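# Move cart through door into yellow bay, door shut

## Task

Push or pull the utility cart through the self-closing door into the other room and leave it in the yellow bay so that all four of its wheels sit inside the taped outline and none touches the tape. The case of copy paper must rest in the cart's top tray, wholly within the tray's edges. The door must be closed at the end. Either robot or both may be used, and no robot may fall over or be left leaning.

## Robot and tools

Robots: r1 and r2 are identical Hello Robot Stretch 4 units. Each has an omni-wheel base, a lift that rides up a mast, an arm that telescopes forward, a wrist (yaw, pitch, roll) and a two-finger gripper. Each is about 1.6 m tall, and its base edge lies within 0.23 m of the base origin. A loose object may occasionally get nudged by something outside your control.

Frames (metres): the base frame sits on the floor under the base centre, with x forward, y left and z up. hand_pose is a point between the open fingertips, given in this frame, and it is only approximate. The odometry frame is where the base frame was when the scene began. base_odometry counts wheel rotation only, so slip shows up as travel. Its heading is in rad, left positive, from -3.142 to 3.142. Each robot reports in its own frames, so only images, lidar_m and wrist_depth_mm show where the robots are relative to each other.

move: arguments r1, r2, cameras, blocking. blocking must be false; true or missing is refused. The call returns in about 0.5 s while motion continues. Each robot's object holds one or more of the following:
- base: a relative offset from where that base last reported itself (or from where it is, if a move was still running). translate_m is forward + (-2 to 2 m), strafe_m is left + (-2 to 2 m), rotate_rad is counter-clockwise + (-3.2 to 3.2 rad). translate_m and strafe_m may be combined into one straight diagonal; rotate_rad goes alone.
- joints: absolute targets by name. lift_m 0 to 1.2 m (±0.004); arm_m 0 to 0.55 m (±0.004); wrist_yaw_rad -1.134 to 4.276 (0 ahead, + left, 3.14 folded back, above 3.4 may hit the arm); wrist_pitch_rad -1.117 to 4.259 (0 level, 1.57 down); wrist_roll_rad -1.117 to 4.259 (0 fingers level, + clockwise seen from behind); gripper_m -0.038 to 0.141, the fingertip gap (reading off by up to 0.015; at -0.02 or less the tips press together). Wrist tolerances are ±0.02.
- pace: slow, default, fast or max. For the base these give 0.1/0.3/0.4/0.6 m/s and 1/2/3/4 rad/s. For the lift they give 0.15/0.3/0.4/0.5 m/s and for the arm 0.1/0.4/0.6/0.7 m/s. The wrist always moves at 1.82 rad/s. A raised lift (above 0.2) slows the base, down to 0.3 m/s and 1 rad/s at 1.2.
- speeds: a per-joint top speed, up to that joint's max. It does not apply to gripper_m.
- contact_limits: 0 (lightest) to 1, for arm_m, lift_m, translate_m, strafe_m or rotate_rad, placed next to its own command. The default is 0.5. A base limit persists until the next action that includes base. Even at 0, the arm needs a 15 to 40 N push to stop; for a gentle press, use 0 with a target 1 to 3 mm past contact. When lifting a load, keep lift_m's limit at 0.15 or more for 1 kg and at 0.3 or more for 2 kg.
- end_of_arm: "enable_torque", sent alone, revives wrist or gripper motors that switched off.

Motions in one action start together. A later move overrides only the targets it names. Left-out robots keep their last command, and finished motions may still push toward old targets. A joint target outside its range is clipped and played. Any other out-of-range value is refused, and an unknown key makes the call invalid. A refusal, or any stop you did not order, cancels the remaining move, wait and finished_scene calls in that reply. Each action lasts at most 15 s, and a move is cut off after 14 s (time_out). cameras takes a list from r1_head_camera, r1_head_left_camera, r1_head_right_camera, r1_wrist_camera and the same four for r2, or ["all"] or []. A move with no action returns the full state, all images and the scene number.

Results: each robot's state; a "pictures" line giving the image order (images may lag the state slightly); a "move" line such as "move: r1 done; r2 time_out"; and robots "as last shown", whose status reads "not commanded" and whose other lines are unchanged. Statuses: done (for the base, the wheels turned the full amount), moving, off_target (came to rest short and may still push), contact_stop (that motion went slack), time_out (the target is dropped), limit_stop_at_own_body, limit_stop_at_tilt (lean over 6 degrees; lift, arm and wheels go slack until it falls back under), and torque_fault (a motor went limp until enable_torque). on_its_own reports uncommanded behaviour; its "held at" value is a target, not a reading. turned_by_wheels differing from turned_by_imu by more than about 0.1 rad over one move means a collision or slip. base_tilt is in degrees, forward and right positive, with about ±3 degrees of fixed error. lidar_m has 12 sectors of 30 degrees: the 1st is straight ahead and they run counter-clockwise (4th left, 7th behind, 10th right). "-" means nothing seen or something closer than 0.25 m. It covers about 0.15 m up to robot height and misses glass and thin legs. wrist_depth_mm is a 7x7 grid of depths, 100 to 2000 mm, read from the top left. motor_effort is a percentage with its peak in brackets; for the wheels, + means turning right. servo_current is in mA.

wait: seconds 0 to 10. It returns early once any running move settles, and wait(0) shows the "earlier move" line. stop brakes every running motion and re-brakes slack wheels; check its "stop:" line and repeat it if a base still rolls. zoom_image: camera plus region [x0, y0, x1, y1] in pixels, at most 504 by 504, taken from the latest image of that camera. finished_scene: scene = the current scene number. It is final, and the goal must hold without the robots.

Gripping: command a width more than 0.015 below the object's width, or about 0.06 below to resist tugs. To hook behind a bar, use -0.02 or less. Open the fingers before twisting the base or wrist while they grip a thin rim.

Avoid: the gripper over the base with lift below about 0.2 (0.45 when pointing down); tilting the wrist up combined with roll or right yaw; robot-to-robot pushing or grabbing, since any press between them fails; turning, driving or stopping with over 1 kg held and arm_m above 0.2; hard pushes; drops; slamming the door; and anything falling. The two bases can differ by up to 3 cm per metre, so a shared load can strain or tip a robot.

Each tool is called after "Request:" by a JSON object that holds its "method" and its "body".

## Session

Request:
{"method": "move", "body": {"blocking": false}}

Scene clock: 0.00 s.
r1.base_odometry: x=+0.000 y=+0.000 heading=+0.000
r1.turned_by_wheels: +0.000
r1.turned_by_imu: +0.000
r1.base_tilt: forward=-1.6 right=+1.3
r1.lidar_m: 0.96 1.73 2.02 2.40 3.92 1.60 0.85 0.77 0.78 0.89 0.77 0.78
r1.base_status: not commanded
r1.joint_positions: lift_m=+0.124 arm_m=+0.000 wrist_yaw_rad=+3.194 wrist_pitch_rad=+0.002 wrist_roll_rad=+0.000 gripper_m=+0.056
r1.joint_status: not commanded
r1.measured_speeds: all 0
r1.motor_effort: lift_m=+19 arm_m=-4 wheel_0=-2 wheel_1=+1 wheel_2=+0
r1.servo_current: wrist_yaw_rad=59 wrist_pitch_rad=46 wrist_roll_rad=46 gripper_m=39
r1.hand_pose: x=-0.1216 y=+0.0722 z=+0.3019 quat_wxyz=(-0.026, -0.001, +0.000, +1.000) (m; r1's base frame)
r1.wrist_depth_mm: - 135 - - - - - / - 123 135 - - - - / - 121 191 - - - - / 110 136 194 - - - - / 137 - - - 1618 - - / 226 - 190 1098 188 1160 1118 / 224 163 750 798 768 768 759
r2.base_odometry: x=+0.000 y=+0.000 heading=+0.000
r2.turned_by_wheels: +0.000
r2.turned_by_imu: +0.000
r2.base_tilt: forward=-0.6 right=+0.1
r2.lidar_m: 1.29 1.32 1.58 2.33 2.36 2.78 1.41 1.41 2.77 2.39 2.42 1.48
r2.base_status: not commanded
r2.joint_positions: lift_m=+0.200 arm_m=+0.000 wrist_yaw_rad=+3.211 wrist_pitch_rad=+0.001 wrist_roll_rad=+0.000 gripper_m=+0.056
r2.joint_status: not commanded
r2.measured_speeds: all 0
r2.motor_effort: lift_m=+18 arm_m=-4 wheel_0=-1 wheel_1=+1 wheel_2=+1
r2.servo_current: wrist_yaw_rad=46 wrist_pitch_rad=39 wrist_roll_rad=52 gripper_m=52
r2.hand_pose: x=-0.1229 y=+0.0671 z=+0.3779 quat_wxyz=(-0.035, -0.001, +0.000, +0.999) (m; r2's base frame)
r2.wrist_depth_mm: - - 137 - - - - / - - 137 - - - - / - 109 138 - - - - / - 140 175 - - - - / 214 - - - - - - / 213 1281 196 1255 190 1336 1182 / 208 243 866 - - 854 878
pictures: r1_head_camera, r1_head_left_camera, r1_head_right_camera, r1_wrist_camera, r2_head_camera, r2_head_left_camera, r2_head_right_camera, r2_wrist_camera
Images, in order (width x height): r1_head_camera 420x560, r1_head_left_camera 420x672, r1_head_right_camera 420x672, r1_wrist_camera 616x392, r2_head_camera 420x560, r2_head_left_camera 420x672, r2_head_right_camera 420x672, r2_wrist_camera 616x392.

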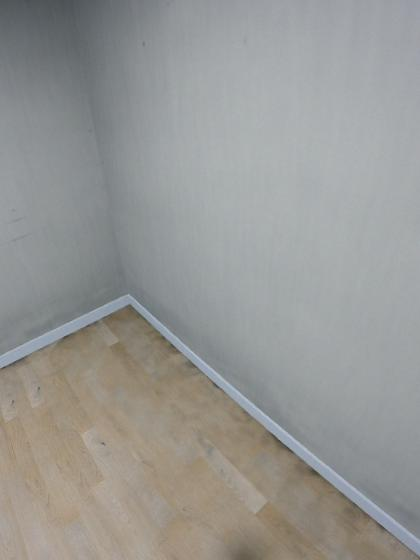

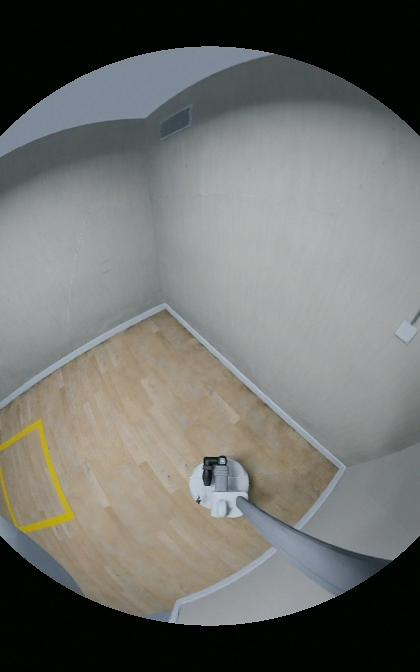

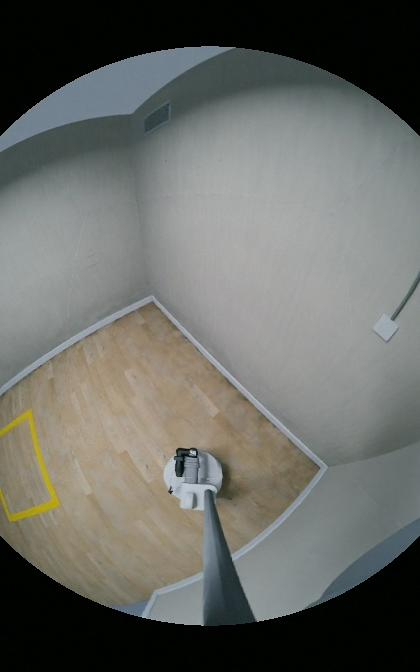

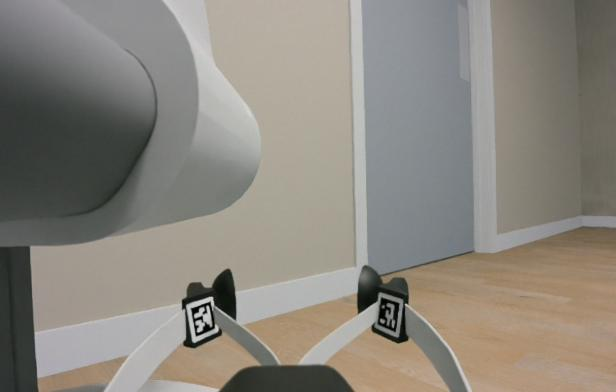

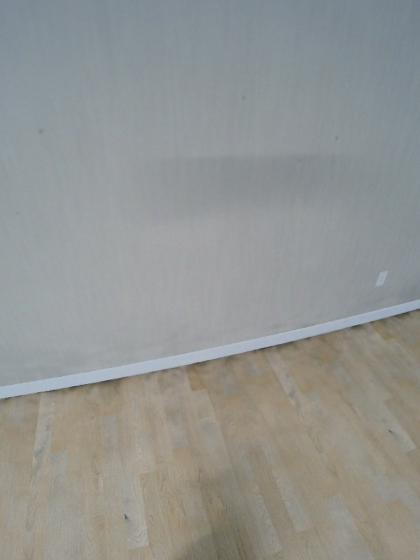

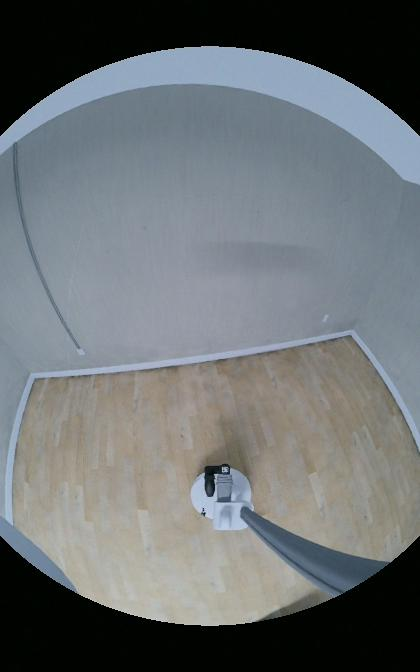

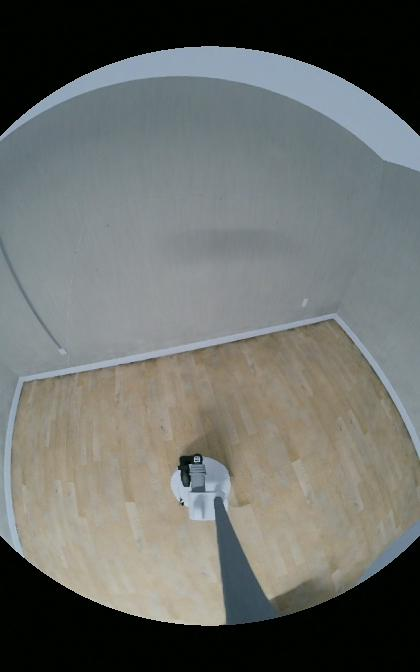

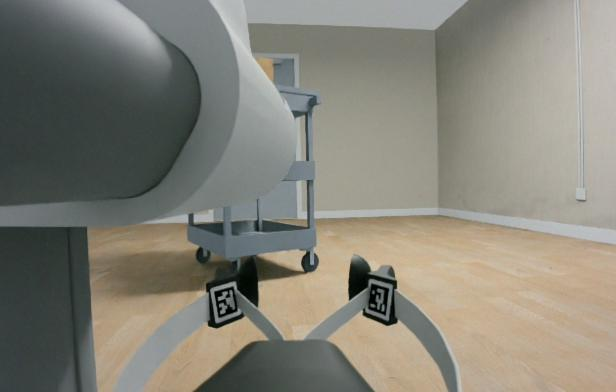

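Request:
{"method": "move", "body": {"blocking": false, "r1": {"base":{"rotate_rad":2.5},"joints":{"lift_m":0.7,"wrist_yaw_rad":0,"gripper_m":0.12}}, "r2": {"base":{"rotate_rad":3.1},"joints":{"lift_m":0.68,"wrist_yaw_rad":0,"gripper_m":0.12}}}}

Request:
{"method": "wait", "body": {"seconds": 3}}

Request:
{"method": "wait", "body": {"seconds": 2, "cameras": ["all"]}}

Scene clock: 10.27 s.
move: r1 moving; r2 moving
r1.base_odometry: x=+0.000 y=+0.000 heading=+0.253
r1.turned_by_wheels: +0.253
r1.turned_by_imu: +0.253
r1.base_tilt: forward=-1.6 right=+1.3
r1.lidar_m: 1.15 2.01 2.11 2.98 2.65 1.07 0.80 0.74 0.81 0.80 0.72 0.82
r1.base_status: rotate_rad moving
r1.joint_positions: lift_m=+0.162 arm_m=+0.000 wrist_yaw_rad=+2.607 wrist_pitch_rad=+0.002 wrist_roll_rad=+0.000 gripper_m=+0.075
r1.joint_status: lift_m moving; wrist_yaw_rad moving; gripper_m moving
r1.measured_speeds: translate_m=+0.000 strafe_m=+0.000 rotate_rad=+0.974 lift_m=+0.146 arm_m=+0.000 wrist_yaw_rad=-1.820 wrist_pitch_rad=+0.000 wrist_roll_rad=+0.000
r1.motor_effort: lift_m=+24(27) arm_m=-2(4) wheel_0=-7(9) wheel_1=-6(7) wheel_2=-6(7)
r1.servo_current: wrist_yaw_rad=85(130) wrist_pitch_rad=39(52) wrist_roll_rad=33(65) gripper_m=78(78)
r1.hand_pose: x=-0.0327 y=+0.2221 z=+0.3395 quat_wxyz=(+0.264, -0.001, +0.000, +0.965) (m; r1's base frame)
r1.wrist_depth_mm: - - 1336 - - - - / - - 1366 - - - - / - - 1397 - - - - / - - 1366 - - - - / - - 1308 - - - - / - - 196 1281 190 1308 1229 / - 820 831 151 854 820 866
r2.base_odometry: x=+0.000 y=+0.000 heading=+0.252
r2.turned_by_wheels: +0.252
r2.turned_by_imu: +0.245
r2.base_tilt: forward=-0.7 right=+0.0
r2.lidar_m: 1.29 1.38 1.94 2.33 2.46 3.37 1.44 3.35 2.49 2.40 1.84 1.36
r2.base_status: rotate_rad moving
r2.joint_positions: lift_m=+0.238 arm_m=+0.000 wrist_yaw_rad=+2.649 wrist_pitch_rad=+0.001 wrist_roll_rad=+0.000 gripper_m=+0.075
r2.joint_status: lift_m moving; wrist_yaw_rad moving; gripper_m moving
r2.measured_speeds: translate_m=+0.002 strafe_m=+0.000 rotate_rad=+0.977 lift_m=+0.146 arm_m=+0.000 wrist_yaw_rad=-1.743 wrist_pitch_rad=+0.000 wrist_roll_rad=+0.000
r2.motor_effort: lift_m=+23(25) arm_m=-4(4) wheel_0=-4(9) wheel_1=-10(10) wheel_2=-10(11)
r2.servo_current: wrist_yaw_rad=130(130) wrist_pitch_rad=46(46) wrist_roll_rad=52(65) gripper_m=98(98)
r2.hand_pose: x=-0.0417 y=+0.2135 z=+0.4157 quat_wxyz=(+0.244, -0.001, +0.000, +0.970) (m; r2's base frame)
r2.wrist_depth_mm: - - - - - - - / 1576 1661 - - - - - / 228 - - - - - - / - - - - - - - / - 1921 - - - - - / 1430 1366 190 1430 189 1464 1281 / 1008 931 1008 - 991 917 931
pictures: none

Scene clock: 12.63 s.
earlier move: r1 moving; r2 done
r1.base_odometry: x=+0.000 y=+0.000 heading=+2.500
r1.turned_by_wheels: +2.247
r1.turned_by_imu: +2.259
r1.base_tilt: forward=-1.5 right=+1.3
r1.lidar_m: 1.99 0.94 0.76 0.75 0.86 0.77 0.76 0.88 1.42 2.05 2.27 3.60
r1.base_status: done
r1.joint_positions: lift_m=+0.699 arm_m=+0.000 wrist_yaw_rad=+0.003 wrist_pitch_rad=+0.002 wrist_roll_rad=+0.000 gripper_m=+0.120
r1.joint_status: lift_m moving; wrist_yaw_rad moving; the others done
r1.measured_speeds: translate_m=+0.000 strafe_m=+0.000 rotate_rad=+0.000 lift_m=+0.019 arm_m=+0.000 wrist_yaw_rad=+0.000 wrist_pitch_rad=+0.000 wrist_roll_rad=+0.000
r1.motor_effort: lift_m=+22(28) arm_m=-4(4) wheel_0=-3(10) wheel_1=+0(9) wheel_2=+0(8)
r1.servo_current: wrist_yaw_rad=33(137) wrist_pitch_rad=46(52) wrist_roll_rad=39(65) gripper_m=39(98)
r1.hand_pose: x=+0.4595 y=-0.0867 z=+0.8768 quat_wxyz=(+1.000, +0.000, +0.001, +0.001) (m; r1's base frame)
r1.wrist_depth_mm: - - - - - - - / - - - - - - - / - - - - - - - / - - - - - - - / - - - - - - - / 891 194 - - 213 - - / - 140 1983 144 - 1921 -
r2.base_odometry: x=+0.000 y=+0.000 heading=+3.099
r2.turned_by_wheels: +2.847
r2.turned_by_imu: +2.772
r2.base_tilt: forward=-0.7 right=+0.0
r2.lidar_m: 1.47 1.39 2.88 2.38 2.39 1.56 1.31 1.28 1.51 2.34 2.33 2.67
r2.base_status: done
r2.joint_positions: lift_m=+0.680 arm_m=+0.000 wrist_yaw_rad=+0.003 wrist_pitch_rad=+0.001 wrist_roll_rad=+0.000 gripper_m=+0.120
r2.joint_status: all done
r2.measured_speeds: all 0
r2.motor_effort: lift_m=+21(26) arm_m=-4(4) wheel_0=-2(11) wheel_1=-3(10) wheel_2=-3(13)
r2.servo_current: wrist_yaw_rad=52(130) wrist_pitch_rad=39(46) wrist_roll_rad=46(65) gripper_m=52(98)
r2.hand_pose: x=+0.4596 y=-0.0866 z=+0.8576 quat_wxyz=(+1.000, +0.000, +0.001, +0.001) (m; r2's base frame)
r2.wrist_depth_mm: - - - - - - - / - - - - - - - / - - - - - - - / - 1430 1464 - - - - / - - - - - - - / - 1336 198 - 199 - - / 1921 1756 - - 1921 1756 1808
wait: 2.37 of 3 s (r2 has come to rest)
pictures: none

Scene clock: 12.97 s.
earlier move: r1 done
r1.base_odometry: x=+0.000 y=+0.000 heading=+2.500
r1.turned_by_wheels: +0.000
r1.turned_by_imu: +0.000
r1.base_tilt: forward=-1.5 right=+1.3
r1.lidar_m: 2.02 0.93 0.75 0.76 0.84 0.76 0.77 0.87 1.41 2.03 2.28 3.57
r1.base_status: done
r1.joint_positions: lift_m=+0.700 arm_m=+0.000 wrist_yaw_rad=+0.003 wrist_pitch_rad=+0.002 wrist_roll_rad=+0.000 gripper_m=+0.120
r1.joint_status: all done
r1.measured_speeds: all 0
r1.motor_effort: lift_m=+24(28) arm_m=-3(4) wheel_0=-2(10) wheel_1=+0(9) wheel_2=+0(8)
r1.servo_current: wrist_yaw_rad=52(137) wrist_pitch_rad=39(52) wrist_roll_rad=39(65) gripper_m=46(98)
r1.hand_pose: x=+0.4595 y=-0.0867 z=+0.8772 quat_wxyz=(+1.000, +0.000, +0.001, +0.001) (m; r1's base frame)
r1.wrist_depth_mm: - - - - - - - / - - - - - - - / - - - - - - - / - - - - - - - / - - - - - - - / 891 195 - - 213 - - / - 140 1921 144 - 1983 -
r2.base_odometry: x=+0.000 y=+0.000 heading=+3.099
r2.turned_by_wheels: +0.000
r2.turned_by_imu: +0.000
r2.base_tilt: forward=-0.7 right=+0.1
r2.lidar_m: 1.47 1.40 2.85 2.39 2.40 1.58 1.33 1.30 1.50 2.35 2.32 2.69
r2.base_status: done
r2.joint_positions: lift_m=+0.680 arm_m=+0.000 wrist_yaw_rad=+0.003 wrist_pitch_rad=+0.001 wrist_roll_rad=+0.000 gripper_m=+0.120
r2.joint_status: all done
r2.measured_speeds: all 0
r2.motor_effort: lift_m=+21(26) arm_m=-4(4) wheel_0=-3(11) wheel_1=-2(10) wheel_2=-3(13)
r2.servo_current: wrist_yaw_rad=39(130) wrist_pitch_rad=39(46) wrist_roll_rad=46(65) gripper_m=52(98)
r2.hand_pose: x=+0.4596 y=-0.0866 z=+0.8576 quat_wxyz=(+1.000, +0.000, +0.001, +0.001) (m; r2's base frame)
r2.wrist_depth_mm: - - - - - - - / - - - - - - - / - - - - - - - / - 1430 1464 - - - - / - - - - - - - / - 1336 198 - 199 - - / 1921 1661 - - 1983 1756 1756
wait: 0.33 of 2 s (r1 has come to rest)
pictures: r1_head_camera, r1_head_left_camera, r1_head_right_camera, r1_wrist_camera, r2_head_camera, r2_head_left_camera, r2_head_right_camera, r2_wrist_camera
Images, in order (width x height): r1_head_camera 420x560, r1_head_left_camera 420x672, r1_head_right_camera 420x672, r1_wrist_camera 616x392, r2_head_camera 420x560, r2_head_left_camera 420x672, r2_head_right_camera 420x672, r2_wrist_camera 616x392.

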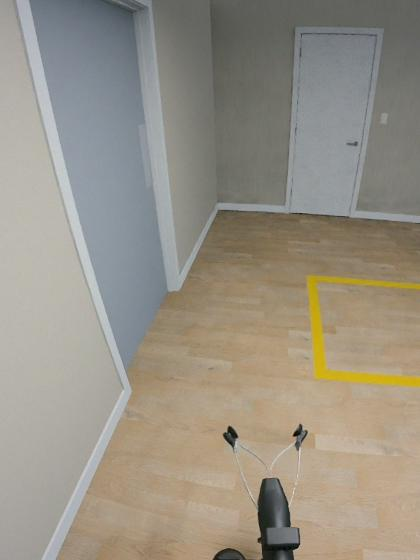

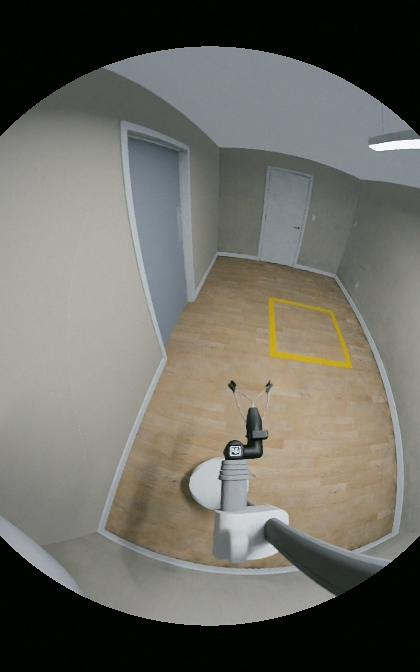

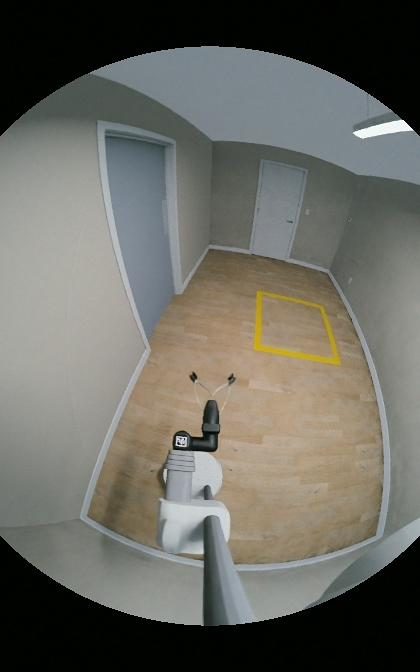

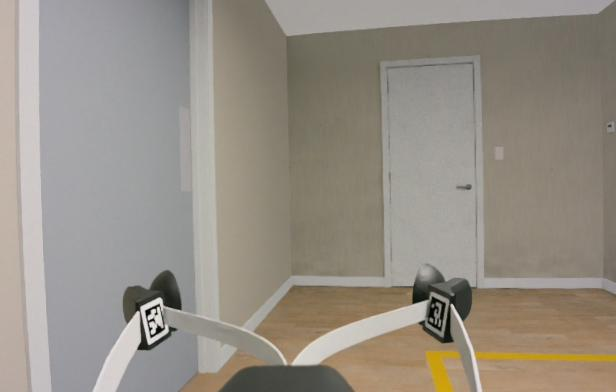

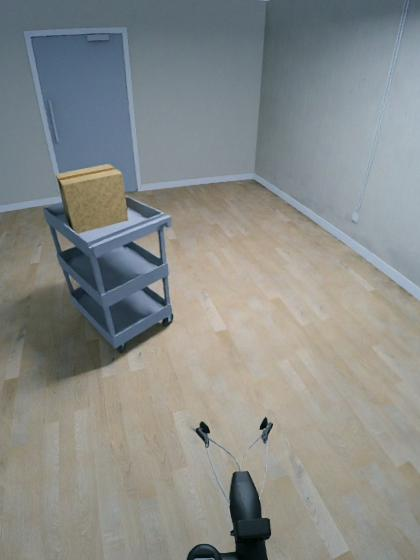

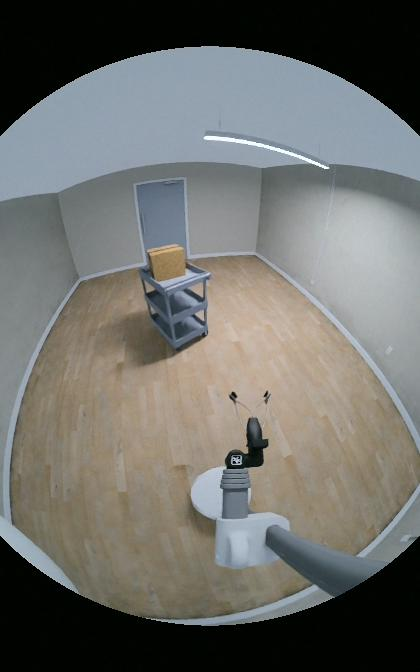

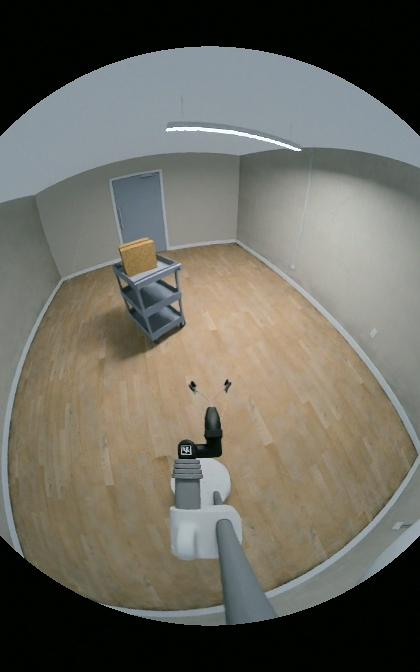

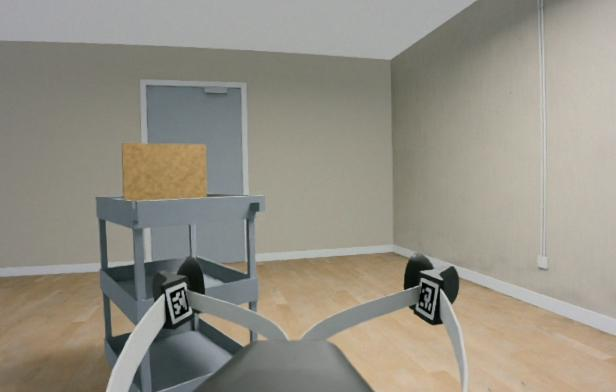

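Request:
{"method": "move", "body": {"blocking": false, "r1": {"base":{"translate_m":1.62,"strafe_m":-0.3},"pace":"fast"}, "r2": {"base":{"rotate_rad":0.4},"joints":{"lift_m":0.8,"gripper_m":0.13},"pace":"fast"}}}

Request:
{"method": "zoom_image", "body": {"camera": "r2_head_camera", "region": [0, 0, 260, 370]}}

Request:
{"method": "move", "body": {"blocking": false, "r2": {"base":{"strafe_m":0.75},"pace":"fast"}}}

Request:
{"method": "wait", "body": {"seconds": 3}}

Request:
{"method": "wait", "body": {"seconds": 3, "cameras": ["r2_head_camera","r2_head_left_camera","r1_head_camera"]}}

Scene clock: 41.77 s.
move: r1 moving; r2 moving
r1.base_odometry: x=-0.033 y=+0.035 heading=+2.500
r1.turned_by_wheels: +0.000
r1.turned_by_imu: +0.000
r1.base_tilt: forward=-1.6 right=+1.3
r1.lidar_m: 2.02 0.93 0.75 0.75 0.87 0.83 0.81 0.93 1.49 2.02 2.28 3.54
r1.base_status: translate_m moving; strafe_m moving
r1.joint_positions: lift_m=+0.700 arm_m=+0.000 wrist_yaw_rad=+0.003 wrist_pitch_rad=+0.002 wrist_roll_rad=+0.000 gripper_m=+0.120
r1.joint_status: not commanded
r1.measured_speeds: translate_m=+0.182 strafe_m=-0.034 rotate_rad=-0.004 lift_m=+0.000 arm_m=+0.000 wrist_yaw_rad=+0.000 wrist_pitch_rad=+0.000 wrist_roll_rad=+0.000
r1.motor_effort: lift_m=+24(24) arm_m=-4(4) wheel_0=+9(10) wheel_1=+5(6) wheel_2=-10(11)
r1.servo_current: wrist_yaw_rad=52(78) wrist_pitch_rad=39(46) wrist_roll_rad=46(59) gripper_m=39(46)
r1.hand_pose: x=+0.4595 y=-0.0867 z=+0.8772 quat_wxyz=(+1.000, +0.000, +0.001, +0.001) (m; r1's base frame)
r1.wrist_depth_mm: - - - - - - - / - - - - - - - / - - - - - - - / - - - - - - - / - - - - - - - / - 194 - - 213 - - / - 141 1863 144 - 1921 -
r2.base_odometry: x=+0.000 y=+0.000 heading=-2.889
r2.turned_by_wheels: +0.295
r2.turned_by_imu: +0.287
r2.base_tilt: forward=-0.6 right=+0.1
r2.lidar_m: 1.39 3.43 2.48 2.38 1.90 1.38 1.32 1.36 1.89 2.33 2.45 3.34
r2.base_status: rotate_rad moving
r2.joint_positions: lift_m=+0.743 arm_m=+0.000 wrist_yaw_rad=+0.003 wrist_pitch_rad=+0.001 wrist_roll_rad=+0.000 gripper_m=+0.129
r2.joint_status: lift_m moving; gripper_m moving
r2.measured_speeds: translate_m=+0.003 strafe_m=-0.001 rotate_rad=+0.770 lift_m=+0.238 arm_m=+0.000 wrist_yaw_rad=+0.000 wrist_pitch_rad=+0.000 wrist_roll_rad=+0.000
r2.motor_effort: lift_m=+22(25) arm_m=-4(4) wheel_0=-5(10) wheel_1=-4(11) wheel_2=-5(12)
r2.servo_current: wrist_yaw_rad=52(52) wrist_pitch_rad=39(46) wrist_roll_rad=46(59) gripper_m=46(85)
r2.hand_pose: x=+0.4595 y=-0.0867 z=+0.9208 quat_wxyz=(+1.000, +0.000, +0.001, +0.001) (m; r2's base frame)
r2.wrist_depth_mm: - - - - - - - / - - - - - - - / - - - - - - - / - - - 1499 - - - / - - - - - - - / - - 199 158 202 - - / - 1921 1921 - - 1921 1921
pictures: none

Scaled by 1.362 from the camera's 420x560 image, which has a finer 1200x1600 frame.
This view is cut from an older image: the scene may have changed since it was taken.

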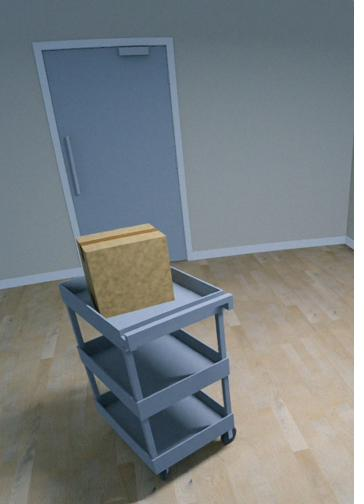

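Scene clock: 42.27 s.
earlier move: r1 moving; r2 moving
move: r2 moving
r1.base_odometry: x=-0.130 y=+0.141 heading=+2.500
r1.turned_by_wheels: +0.000
r1.turned_by_imu: +0.000
r1.base_tilt: forward=-1.6 right=+1.3
r1.lidar_m: 2.03 0.94 0.76 0.76 0.83 0.96 0.95 1.09 1.75 2.03 2.26 3.58
r1.base_status: translate_m moving; strafe_m moving
r1.joint_positions: lift_m=+0.700 arm_m=+0.000 wrist_yaw_rad=+0.003 wrist_pitch_rad=+0.002 wrist_roll_rad=+0.000 gripper_m=+0.120
r1.joint_status: not commanded
r1.measured_speeds: translate_m=+0.370 strafe_m=-0.069 rotate_rad=+0.001 lift_m=+0.000 arm_m=+0.000 wrist_yaw_rad=+0.000 wrist_pitch_rad=+0.000 wrist_roll_rad=+0.000
r1.motor_effort: lift_m=+24(24) arm_m=-3(4) wheel_0=+9(12) wheel_1=+4(6) wheel_2=-12(13)
r1.servo_current: wrist_yaw_rad=52(59) wrist_pitch_rad=52(52) wrist_roll_rad=39(72) gripper_m=46(46)
r1.hand_pose: x=+0.4595 y=-0.0867 z=+0.8772 quat_wxyz=(+1.000, +0.000, +0.001, +0.001) (m; r1's base frame)
r1.wrist_depth_mm: - 1756 - - - - - / - 1756 - - - - - / - 1708 - - - - - / - 1661 - - - - - / - 1708 - - - - - / - 194 - - 213 - - / - 140 1921 144 - 1808 -
r2.base_odometry: x=+0.019 y=-0.049 heading=-2.774
r2.turned_by_wheels: +0.115
r2.turned_by_imu: +0.112
r2.base_tilt: forward=-0.7 right=+0.1
r2.lidar_m: 1.42 3.00 2.36 2.32 1.70 1.33 1.29 1.42 2.11 2.38 2.59 1.55
r2.base_status: earlier rotate_rad replaced; strafe_m moving
r2.joint_positions: lift_m=+0.800 arm_m=+0.000 wrist_yaw_rad=+0.003 wrist_pitch_rad=+0.001 wrist_roll_rad=+0.000 gripper_m=+0.130
r2.joint_status: lift_m moving; the others done
r2.measured_speeds: translate_m=+0.000 strafe_m=+0.205 rotate_rad=-0.001 lift_m=+0.002 arm_m=+0.000 wrist_yaw_rad=+0.000 wrist_pitch_rad=+0.000 wrist_roll_rad=+0.000
r2.motor_effort: lift_m=+23(24) arm_m=-4(4) wheel_0=-11(14) wheel_1=+13(15) wheel_2=-5(5)
r2.servo_current: wrist_yaw_rad=46(52) wrist_pitch_rad=46(46) wrist_roll_rad=59(59) gripper_m=52(59)
r2.hand_pose: x=+0.4595 y=-0.0867 z=+0.9776 quat_wxyz=(+1.000, +0.000, +0.001, +0.001) (m; r2's base frame)
r2.wrist_depth_mm: - - - - - - - / - - - - - - - / - - - - - - - / - - - - - - - / - - - - 1464 - - / - - 217 164 190 - - / - - - - - - -
pictures: none

Scene clock: 44.90 s.
earlier move: r1 moving; r2 done
r1.base_odometry: x=-0.845 y=+0.914 heading=+2.500
r1.turned_by_wheels: +0.000
r1.turned_by_imu: -0.001
r1.base_tilt: forward=-1.6 right=+1.3
r1.lidar_m: 1.84 1.04 0.86 0.77 0.86 1.37 1.98 2.26 2.02 2.03 2.25 2.71
r1.base_status: translate_m moving; strafe_m moving
r1.joint_positions: lift_m=+0.700 arm_m=+0.000 wrist_yaw_rad=+0.003 wrist_pitch_rad=+0.002 wrist_roll_rad=+0.000 gripper_m=+0.120
r1.joint_status: not commanded
r1.measured_speeds: translate_m=+0.394 strafe_m=-0.073 rotate_rad=-0.001 lift_m=+0.000 arm_m=+0.000 wrist_yaw_rad=+0.000 wrist_pitch_rad=+0.000 wrist_roll_rad=+0.000
r1.motor_effort: lift_m=+24(24) arm_m=-4(4) wheel_0=+7(12) wheel_1=+4(6) wheel_2=-5(13)
r1.servo_current: wrist_yaw_rad=52(78) wrist_pitch_rad=46(52) wrist_roll_rad=59(72) gripper_m=39(52)
r1.hand_pose: x=+0.4595 y=-0.0867 z=+0.8772 quat_wxyz=(+1.000, +0.000, +0.001, +0.001) (m; r1's base frame)
r1.wrist_depth_mm: - - - - - - - / - - - - - - - / - - - - - - - / - - - - - - - / - - - - - - - / - 194 - - 212 - - / - 141 1983 143 - 1863 -
r2.base_odometry: x=+0.269 y=-0.700 heading=-2.774
r2.turned_by_wheels: +0.000
r2.turned_by_imu: +0.001
r2.base_tilt: forward=-0.7 right=+0.1
r2.lidar_m: 4.52 2.17 1.67 1.66 1.61 1.25 1.22 1.31 2.03 3.08 3.35 1.63
r2.base_status: done
r2.joint_positions: lift_m=+0.800 arm_m=+0.000 wrist_yaw_rad=+0.003 wrist_pitch_rad=+0.001 wrist_roll_rad=+0.000 gripper_m=+0.130
r2.joint_status: all done
r2.measured_speeds: all 0
r2.motor_effort: lift_m=+21(24) arm_m=-4(4) wheel_0=+1(16) wheel_1=+0(15) wheel_2=-4(6)
r2.servo_current: wrist_yaw_rad=52(59) wrist_pitch_rad=39(46) wrist_roll_rad=52(59) gripper_m=52(59)
r2.hand_pose: x=+0.4595 y=-0.0867 z=+0.9776 quat_wxyz=(+1.000, +0.000, +0.001, +0.001) (m; r2's base frame)
r2.wrist_depth_mm: - - - - - - - / - - - - - - - / - - - - - - - / - - - - - 1537 1430 / - - - - - - - / - - 216 - 220 204 1499 / - - - - - - 1537
wait: 2.63 of 3 s (r2 has come to rest)
pictures: none

Scene clock: 46.73 s.
earlier move: r1 done
r1.base_odometry: x=-1.118 y=+1.210 heading=+2.500
r1.turned_by_wheels: +0.000
r1.turned_by_imu: +0.000
r1.base_tilt: forward=-1.6 right=+1.3
r1.lidar_m: 1.87 0.94 0.85 0.83 0.95 1.38 2.41 2.46 2.02 2.01 2.22 2.30
r1.base_status: done
r1.joint_positions: lift_m=+0.700 arm_m=+0.000 wrist_yaw_rad=+0.003 wrist_pitch_rad=+0.002 wrist_roll_rad=+0.000 gripper_m=+0.120
r1.joint_status: not commanded
r1.measured_speeds: all 0
r1.motor_effort: lift_m=+24(24) arm_m=-4(4) wheel_0=+1(12) wheel_1=+2(6) wheel_2=+1(13)
r1.servo_current: wrist_yaw_rad=52(78) wrist_pitch_rad=33(52) wrist_roll_rad=52(72) gripper_m=46(52)
r1.hand_pose: x=+0.4595 y=-0.0867 z=+0.8772 quat_wxyz=(+1.000, +0.000, +0.001, +0.001) (m; r1's base frame)
r1.wrist_depth_mm: - - - - - - 1863 / - - - - - - 1863 / - - - - - - 1863 / - - - - - - 1863 / - - - - - - 1863 / - 194 - - 212 - 1921 / - 140 1808 144 - 1808 1921
r2.base_odometry: x=+0.269 y=-0.700 heading=-2.774
r2.turned_by_wheels: +0.000
r2.turned_by_imu: +0.000
r2.base_tilt: forward=-0.7 right=+0.0
r2.lidar_m: 4.53 2.13 1.64 1.66 1.57 1.25 1.21 1.33 2.01 3.07 3.34 1.63
r2.base_status: done
r2.joint_positions: lift_m=+0.800 arm_m=+0.000 wrist_yaw_rad=+0.003 wrist_pitch_rad=+0.001 wrist_roll_rad=+0.000 gripper_m=+0.130
r2.joint_status: all done
r2.measured_speeds: all 0
r2.motor_effort: lift_m=+21(24) arm_m=-4(4) wheel_0=+1(16) wheel_1=+0(15) wheel_2=-4(6)
r2.servo_current: wrist_yaw_rad=52(65) wrist_pitch_rad=39(46) wrist_roll_rad=39(59) gripper_m=46(59)
r2.hand_pose: x=+0.4595 y=-0.0867 z=+0.9776 quat_wxyz=(+1.000, +0.000, +0.001, +0.001) (m; r2's base frame)
r2.wrist_depth_mm: - - - - - - - / - - - - - - - / - - - - - - - / - - - - - 1499 1430 / - - - - - - - / - - 218 - 219 204 1464 / - - - - - - 1576
wait: 1.83 of 3 s (r1 has come to rest)
pictures: r1_head_camera, r2_head_camera, r2_head_left_camera
Images, in order (width x height): r1_head_camera 420x560, r2_head_camera 420x560, r2_head_left_camera 420x672.

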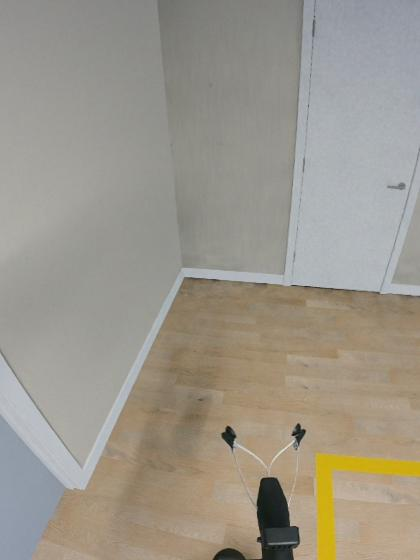

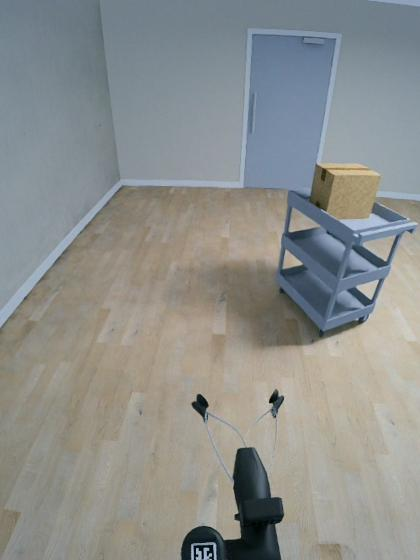

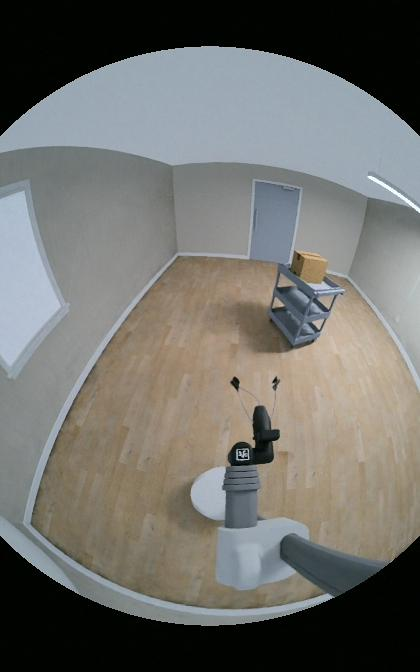

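Request:
{"method": "move", "body": {"blocking": false, "r2": {"base":{"translate_m":2.0},"pace":"max"}, "r1": {"base":{"rotate_rad":1.47}}}}

Request:
{"method": "wait", "body": {"seconds": 4}}

Request:
{"method": "wait", "body": {"seconds": 4, "cameras": ["r2_head_camera","r1_head_camera","r2_wrist_camera"]}}

Scene clock: 53.73 s.
move: r1 moving; r2 moving
r1.base_odometry: x=-1.118 y=+1.210 heading=+2.752
r1.turned_by_wheels: +0.252
r1.turned_by_imu: +0.253
r1.base_tilt: forward=-1.6 right=+1.3
r1.lidar_m: 1.23 0.89 0.84 0.86 1.00 2.24 2.45 2.18 2.02 2.06 2.45 2.28
r1.base_status: rotate_rad moving
r1.joint_positions: lift_m=+0.700 arm_m=+0.000 wrist_yaw_rad=+0.002 wrist_pitch_rad=+0.002 wrist_roll_rad=+0.000 gripper_m=+0.120
r1.joint_status: not commanded
r1.measured_speeds: translate_m=+0.000 strafe_m=+0.000 rotate_rad=+0.980 lift_m=+0.000 arm_m=+0.000 wrist_yaw_rad=+0.000 wrist_pitch_rad=+0.000 wrist_roll_rad=+0.000
r1.motor_effort: lift_m=+24(24) arm_m=-4(4) wheel_0=-7(9) wheel_1=-8(9) wheel_2=-6(7)
r1.servo_current: wrist_yaw_rad=59(65) wrist_pitch_rad=39(46) wrist_roll_rad=46(59) gripper_m=46(46)
r1.hand_pose: x=+0.4595 y=-0.0868 z=+0.8772 quat_wxyz=(+1.000, +0.000, +0.001, +0.001) (m; r1's base frame)
r1.wrist_depth_mm: - - - - - 1863 - / - - - - - 1863 - / - - - - - 1863 - / - - - - - 1808 - / - - - - - 1863 - / - 195 - - 212 - - / - 140 - 144 - 1921 -
r2.base_odometry: x=+0.228 y=-0.716 heading=-2.774
r2.turned_by_wheels: +0.000
r2.turned_by_imu: +0.000
r2.base_tilt: forward=-0.7 right=+0.1
r2.lidar_m: 4.47 2.13 1.64 1.65 1.64 1.28 1.25 1.36 2.08 3.08 3.33 1.58
r2.base_status: translate_m moving
r2.joint_positions: lift_m=+0.800 arm_m=+0.000 wrist_yaw_rad=+0.003 wrist_pitch_rad=+0.001 wrist_roll_rad=+0.000 gripper_m=+0.130
r2.joint_status: not commanded
r2.measured_speeds: translate_m=+0.169 strafe_m=-0.002 rotate_rad=-0.002 lift_m=+0.000 arm_m=+0.000 wrist_yaw_rad=+0.000 wrist_pitch_rad=+0.000 wrist_roll_rad=+0.000
r2.motor_effort: lift_m=+21(21) arm_m=-4(4) wheel_0=+5(10) wheel_1=+8(9) wheel_2=-15(15)
r2.servo_current: wrist_yaw_rad=46(52) wrist_pitch_rad=33(46) wrist_roll_rad=52(59) gripper_m=46(59)
r2.hand_pose: x=+0.4595 y=-0.0867 z=+0.9776 quat_wxyz=(+1.000, +0.000, +0.001, +0.001) (m; r2's base frame)
r2.wrist_depth_mm: - - - - - - - / - - - - - - - / - - - - - - - / - - - - - 1464 1397 / - - - - - - - / - - 218 - 220 204 1464 / - - - - - - 1499
pictures: none

Scene clock: 55.23 s.
earlier move: r1 done; r2 moving
r1.base_odometry: x=-1.118 y=+1.210 heading=-2.314
r1.turned_by_wheels: +1.217
r1.turned_by_imu: +1.224
r1.base_tilt: forward=-1.6 right=+1.3
r1.lidar_m: 0.85 0.90 1.19 2.39 2.57 2.05 2.00 2.16 2.34 2.30 1.01 0.86
r1.base_status: done
r1.joint_positions: lift_m=+0.700 arm_m=+0.000 wrist_yaw_rad=+0.002 wrist_pitch_rad=+0.002 wrist_roll_rad=+0.000 gripper_m=+0.120
r1.joint_status: not commanded
r1.measured_speeds: all 0
r1.motor_effort: lift_m=+24(24) arm_m=-4(4) wheel_0=-4(9) wheel_1=-2(9) wheel_2=-1(8)
r1.servo_current: wrist_yaw_rad=39(65) wrist_pitch_rad=46(52) wrist_roll_rad=39(72) gripper_m=39(46)
r1.hand_pose: x=+0.4595 y=-0.0868 z=+0.8772 quat_wxyz=(+1.000, +0.000, +0.001, +0.001) (m; r1's base frame)
r1.wrist_depth_mm: - - - - - 603 591 / - - - - - 597 603 / - - - - - 597 603 / - - - - - - 591 / - - - - - - 591 / - 194 - - 189 - 591 / - 140 - 139 - - 585
r2.base_odometry: x=-0.281 y=-0.912 heading=-2.774
r2.turned_by_wheels: +0.000
r2.turned_by_imu: +0.001
r2.base_tilt: forward=-0.7 right=+0.1
r2.lidar_m: 3.97 2.07 1.58 1.56 1.73 1.85 1.81 1.98 2.95 3.14 1.16 1.17
r2.base_status: translate_m moving
r2.joint_positions: lift_m=+0.800 arm_m=+0.000 wrist_yaw_rad=+0.003 wrist_pitch_rad=+0.001 wrist_roll_rad=+0.000 gripper_m=+0.130
r2.joint_status: not commanded
r2.measured_speeds: translate_m=+0.421 strafe_m=+0.000 rotate_rad=+0.004 lift_m=+0.000 arm_m=+0.000 wrist_yaw_rad=+0.000 wrist_pitch_rad=+0.000 wrist_roll_rad=+0.000
r2.motor_effort: lift_m=+21(21) arm_m=-4(4) wheel_0=+6(12) wheel_1=+6(11) wheel_2=-10(16)
r2.servo_current: wrist_yaw_rad=39(52) wrist_pitch_rad=39(46) wrist_roll_rad=59(59) gripper_m=52(59)
r2.hand_pose: x=+0.4595 y=-0.0867 z=+0.9776 quat_wxyz=(+1.000, +0.000, +0.001, +0.001) (m; r2's base frame)
r2.wrist_depth_mm: - - - - - - - / - - - - - - - / - - - - - - - / - - - - - - 991 / - - - - - - 960 / - - 218 - 219 - - / - - - - - - -
wait: 1.50 of 4 s (r1 has come to rest)
pictures: none

Scene clock: 59.23 s.
earlier move: r2 moving
r1.base_odometry: x=-1.118 y=+1.210 heading=-2.314
r1.turned_by_wheels: +0.000
r1.turned_by_imu: +0.000
r1.base_tilt: forward=-1.6 right=+1.3
r1.lidar_m: 0.84 0.90 1.19 2.41 2.57 2.07 2.00 2.16 2.36 2.31 1.05 0.87
r1.base_status: done
r1.joint_positions: lift_m=+0.700 arm_m=+0.000 wrist_yaw_rad=+0.002 wrist_pitch_rad=+0.002 wrist_roll_rad=+0.000 gripper_m=+0.120
r1.joint_status: not commanded
r1.measured_speeds: all 0
r1.motor_effort: lift_m=+23(24) arm_m=-4(4) wheel_0=-4(9) wheel_1=-3(9) wheel_2=-1(8)
r1.servo_current: wrist_yaw_rad=52(72) wrist_pitch_rad=39(52) wrist_roll_rad=65(72) gripper_m=39(52)
r1.hand_pose: x=+0.4595 y=-0.0868 z=+0.8772 quat_wxyz=(+1.000, +0.000, +0.001, +0.001) (m; r1's base frame)
r1.wrist_depth_mm: - - - - - 609 597 / - - - - - 597 597 / - - - - - 609 597 / - - - - - - 585 / - - - - - - 591 / - 195 - - 190 - 597 / - 140 - 139 - - 597
r2.base_odometry: x=-1.597 y=-1.419 heading=-2.774
r2.turned_by_wheels: +0.000
r2.turned_by_imu: +0.002
r2.base_tilt: forward=-0.7 right=+0.1
r2.lidar_m: 2.60 1.84 1.45 1.43 1.58 2.37 3.21 3.47 0.71 0.62 3.33 2.57
r2.base_status: translate_m moving
r2.joint_positions: lift_m=+0.800 arm_m=+0.000 wrist_yaw_rad=+0.003 wrist_pitch_rad=+0.001 wrist_roll_rad=+0.000 gripper_m=+0.130
r2.joint_status: not commanded
r2.measured_speeds: all 0
r2.motor_effort: lift_m=+21(21) arm_m=-4(4) wheel_0=+2(12) wheel_1=+2(11) wheel_2=-2(16)
r2.servo_current: wrist_yaw_rad=46(59) wrist_pitch_rad=39(46) wrist_roll_rad=52(59) gripper_m=46(59)
r2.hand_pose: x=+0.4595 y=-0.0867 z=+0.9776 quat_wxyz=(+1.000, +0.000, +0.001, +0.001) (m; r2's base frame)
r2.wrist_depth_mm: - - - - - - - / - - - - - - - / - - - - - - - / - - - - - - - / - - - - - - - / - - 218 - 219 - - / - - - - - - -
wait: 4.00 s; no rest
pictures: r1_head_camera, r2_head_camera, r2_wrist_camera
Images, in order (width x height): r1_head_camera 420x560, r2_head_camera 420x560, r2_wrist_camera 616x392.

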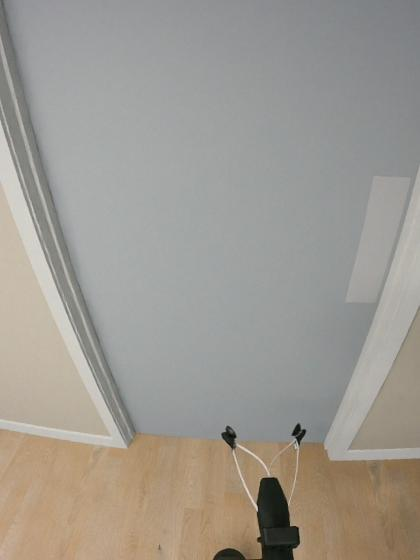

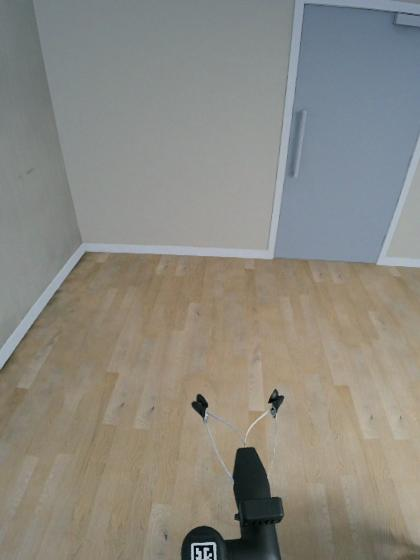

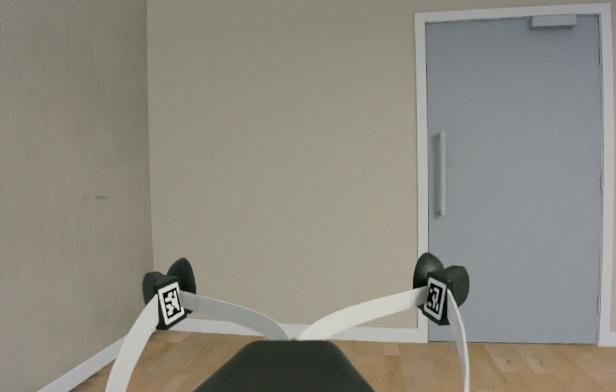

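Request:
{"method": "move", "body": {"blocking": false, "r2": {"base":{"rotate_rad":-0.17}}}}

Request:
{"method": "wait", "body": {"seconds": 2}}

Request:
{"method": "move", "body": {"blocking": false, "r2": {"base":{"translate_m":1.4,"strafe_m":-0.27},"pace":"fast"}}}

Request:
{"method": "wait", "body": {"seconds": 8, "cameras": ["r2_head_camera","r2_wrist_camera"]}}

Scene clock: 73.13 s.
earlier move: r2 done
move: r2 moving
r1: as last shown
r1.lidar_m: 0.84 0.90 1.19 2.41 2.60 2.06 2.00 2.15 2.36 2.29 1.05 0.87
r1.motor_effort: lift_m=+24(24) arm_m=-4(4) wheel_0=-4(4) wheel_1=-3(3) wheel_2=-1(1)
r1.servo_current: wrist_yaw_rad=46(59) wrist_pitch_rad=33(46) wrist_roll_rad=52(59) gripper_m=46(46)
r1.wrist_depth_mm: - - - - - 597 597 / - - - - - 597 597 / - - - - - 609 597 / - - - - - - 597 / - - - - - - 591 / - 194 - - 190 - 591 / - 140 - 139 - - 585
r2.base_odometry: x=-1.597 y=-1.419 heading=-2.937
r2.turned_by_wheels: -0.163
r2.turned_by_imu: -0.158
r2.base_tilt: forward=-0.7 right=+0.1
r2.lidar_m: 2.59 2.18 1.51 1.42 1.50 1.93 3.22 3.32 0.83 0.60 0.75 2.74
r2.base_status: rotate_rad moving
r2.joint_positions: lift_m=+0.800 arm_m=+0.000 wrist_yaw_rad=+0.002 wrist_pitch_rad=+0.001 wrist_roll_rad=+0.000 gripper_m=+0.130
r2.joint_status: not commanded
r2.measured_speeds: translate_m=+0.002 strafe_m=+0.000 rotate_rad=-0.187 lift_m=+0.000 arm_m=+0.000 wrist_yaw_rad=+0.000 wrist_pitch_rad=+0.000 wrist_roll_rad=+0.000
r2.motor_effort: lift_m=+21(21) arm_m=-4(4) wheel_0=+1(8) wheel_1=+4(11) wheel_2=+4(9)
r2.servo_current: wrist_yaw_rad=39(59) wrist_pitch_rad=39(46) wrist_roll_rad=52(59) gripper_m=52(52)
r2.hand_pose: x=+0.4595 y=-0.0867 z=+0.9776 quat_wxyz=(+1.000, +0.000, +0.001, +0.001) (m; r2's base frame)
r2.wrist_depth_mm: - - - - - - - / - - - - - - - / - - - - - - - / - - - - - - - / - - - - - - - / - - 218 - 219 - - / - - - - - - -
pictures: none

Scene clock: 73.50 s.
earlier move: r2 done
r1.base_odometry: x=-1.118 y=+1.210 heading=-2.314
r1.turned_by_wheels: +0.000
r1.turned_by_imu: +0.000
r1.base_tilt: forward=-1.6 right=+1.3
r1.lidar_m: 0.84 0.90 1.16 2.42 2.55 2.03 2.01 2.14 2.35 2.30 1.04 0.88
r1.base_status: not commanded
r1.joint_positions: lift_m=+0.700 arm_m=+0.000 wrist_yaw_rad=+0.002 wrist_pitch_rad=+0.002 wrist_roll_rad=+0.000 gripper_m=+0.120
r1.joint_status: not commanded
r1.measured_speeds: all 0
r1.motor_effort: lift_m=+24(24) arm_m=-4(4) wheel_0=-4(4) wheel_1=-3(3) wheel_2=-1(1)
r1.servo_current: wrist_yaw_rad=52(59) wrist_pitch_rad=39(52) wrist_roll_rad=39(59) gripper_m=46(46)
r1.hand_pose: x=+0.4595 y=-0.0868 z=+0.8772 quat_wxyz=(+1.000, +0.000, +0.001, +0.001) (m; r1's base frame)
r1.wrist_depth_mm: - - - - - 603 591 / - - - - - 603 603 / - - - - - 609 603 / - - - - - - 580 / - - - - - - 591 / - 193 - - 190 - 591 / - 140 - 139 - - 591
r2.base_odometry: x=-1.597 y=-1.419 heading=-2.943
r2.turned_by_wheels: -0.006
r2.turned_by_imu: -0.006
r2.base_tilt: forward=-0.7 right=+0.1
r2.lidar_m: 2.59 2.16 1.52 1.41 1.46 1.94 3.24 3.29 0.81 0.59 0.75 2.76
r2.base_status: done
r2.joint_positions: lift_m=+0.800 arm_m=+0.000 wrist_yaw_rad=+0.002 wrist_pitch_rad=+0.001 wrist_roll_rad=+0.000 gripper_m=+0.130
r2.joint_status: not commanded
r2.measured_speeds: all 0
r2.motor_effort: lift_m=+21(21) arm_m=-4(4) wheel_0=+3(8) wheel_1=+3(11) wheel_2=+5(9)
r2.servo_current: wrist_yaw_rad=52(59) wrist_pitch_rad=46(46) wrist_roll_rad=46(59) gripper_m=52(59)
r2.hand_pose: x=+0.4595 y=-0.0867 z=+0.9776 quat_wxyz=(+1.000, +0.000, +0.001, +0.001) (m; r2's base frame)
r2.wrist_depth_mm: - - - - - - - / - - - - - - - / - - - - - - - / - - - - - - - / - - - - - - - / - - 217 - 219 - - / - - - - - - -
wait: 0.37 of 2 s (r2 has come to rest)
pictures: none

Scene clock: 74.00 s.
move: r2 moving
r1: as last shown
r1.lidar_m: 0.84 0.89 1.20 2.40 2.57 2.07 2.00 2.14 2.36 2.30 1.05 0.85
r1.motor_effort: lift_m=+23(24) arm_m=-4(4) wheel_0=-4(4) wheel_1=-3(3) wheel_2=-1(1)
r1.servo_current: wrist_yaw_rad=46(65) wrist_pitch_rad=46(52) wrist_roll_rad=65(78) gripper_m=39(46)
r1.wrist_depth_mm: - - - - - 609 591 / - - - - - 609 603 / - - - - - 597 603 / - - - - - - 585 / - - - - - - 591 / - 195 - - 190 - 591 / - 140 - 139 - - 585
r2.base_odometry: x=-1.642 y=-1.419 heading=-2.943
r2.turned_by_wheels: +0.000
r2.turned_by_imu: +0.000
r2.base_tilt: forward=-0.7 right=+0.1
r2.lidar_m: 2.54 2.17 1.54 1.44 1.48 1.99 3.27 3.35 0.78 0.60 0.92 2.72
r2.base_status: translate_m moving; strafe_m moving
r2.joint_positions: lift_m=+0.800 arm_m=+0.000 wrist_yaw_rad=+0.002 wrist_pitch_rad=+0.001 wrist_roll_rad=+0.000 gripper_m=+0.130
r2.joint_status: not commanded
r2.measured_speeds: translate_m=+0.171 strafe_m=-0.035 rotate_rad=+0.006 lift_m=+0.000 arm_m=+0.000 wrist_yaw_rad=+0.000 wrist_pitch_rad=+0.000 wrist_roll_rad=+0.000
r2.motor_effort: lift_m=+21(21) arm_m=-4(4) wheel_0=+10(13) wheel_1=+6(8) wheel_2=-15(15)
r2.servo_current: wrist_yaw_rad=46(65) wrist_pitch_rad=39(46) wrist_roll_rad=39(52) gripper_m=46(52)
r2.hand_pose: x=+0.4595 y=-0.0867 z=+0.9776 quat_wxyz=(+1.000, +0.000, +0.001, +0.001) (m; r2's base frame)
r2.wrist_depth_mm: - - - - - - - / - - - - - - - / - - - - - - - / - - - - - - - / - - - - - - - / - - 217 - 220 - - / - - - - - - -
pictures: none

Scene clock: 78.47 s.
earlier move: r2 done
r1.base_odometry: x=-1.118 y=+1.210 heading=-2.314
r1.turned_by_wheels: +0.000
r1.turned_by_imu: +0.000
r1.base_tilt: forward=-1.6 right=+1.2
r1.lidar_m: 0.84 0.90 1.18 2.40 2.53 2.07 2.01 2.14 2.38 2.30 1.05 0.88
r1.base_status: not commanded
r1.joint_positions: lift_m=+0.700 arm_m=+0.000 wrist_yaw_rad=+0.002 wrist_pitch_rad=+0.002 wrist_roll_rad=+0.000 gripper_m=+0.120
r1.joint_status: not commanded
r1.measured_speeds: all 0
r1.motor_effort: lift_m=+24(24) arm_m=-4(4) wheel_0=-4(5) wheel_1=-3(3) wheel_2=-1(1)
r1.servo_current: wrist_yaw_rad=59(65) wrist_pitch_rad=39(52) wrist_roll_rad=39(78) gripper_m=39(52)
r1.hand_pose: x=+0.4595 y=-0.0868 z=+0.8772 quat_wxyz=(+1.000, +0.000, +0.001, +0.001) (m; r1's base frame)
r1.wrist_depth_mm: - - - - - 603 591 / - - - - - 603 597 / - - - - - 603 597 / - - - - - - 591 / - - - - - - 591 / - 193 - - 190 - 591 / - 140 - 139 - - 585
r2.base_odometry: x=-3.023 y=-1.431 heading=-2.943
r2.turned_by_wheels: +0.000
r2.turned_by_imu: +0.003
r2.base_tilt: forward=-0.7 right=+0.1
r2.lidar_m: 1.16 1.28 1.68 1.75 1.79 2.44 - 1.25 3.17 2.98 1.83 1.30
r2.base_status: done
r2.joint_positions: lift_m=+0.800 arm_m=+0.000 wrist_yaw_rad=+0.002 wrist_pitch_rad=+0.001 wrist_roll_rad=+0.000 gripper_m=+0.130
r2.joint_status: not commanded
r2.measured_speeds: all 0
r2.motor_effort: lift_m=+21(21) arm_m=-4(4) wheel_0=+3(13) wheel_1=+2(8) wheel_2=-1(16)
r2.servo_current: wrist_yaw_rad=39(65) wrist_pitch_rad=46(52) wrist_roll_rad=46(65) gripper_m=52(59)
r2.hand_pose: x=+0.4595 y=-0.0867 z=+0.9777 quat_wxyz=(+1.000, +0.000, +0.001, +0.001) (m; r2's base frame)
r2.wrist_depth_mm: - - - - - - - / - - - - - - - / - - - - - - - / - - - - - - - / - - - - - - - / - 186 187 - 189 - - / - - - - - - -
wait: 4.47 of 8 s (r2 has come to rest)
pictures: r2_head_camera, r2_wrist_camera
Images, in order (width x height): r2_head_camera 420x560, r2_wrist_camera 616x392.

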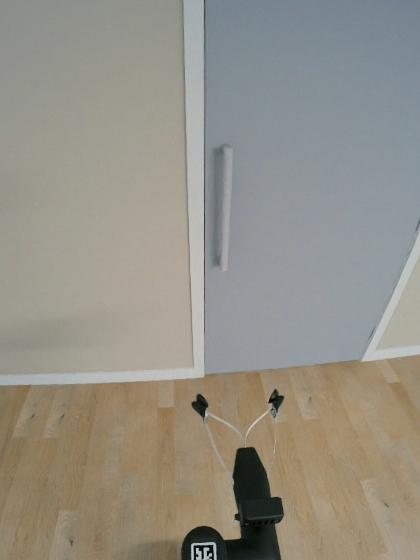

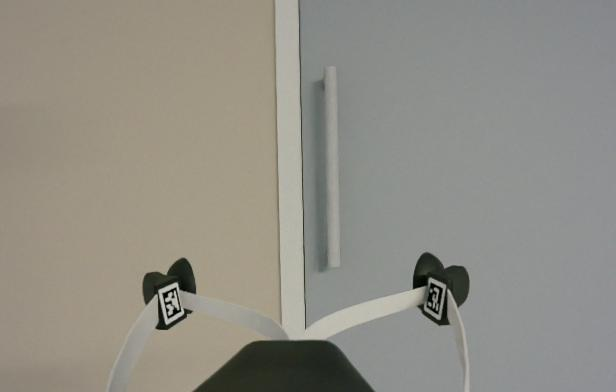

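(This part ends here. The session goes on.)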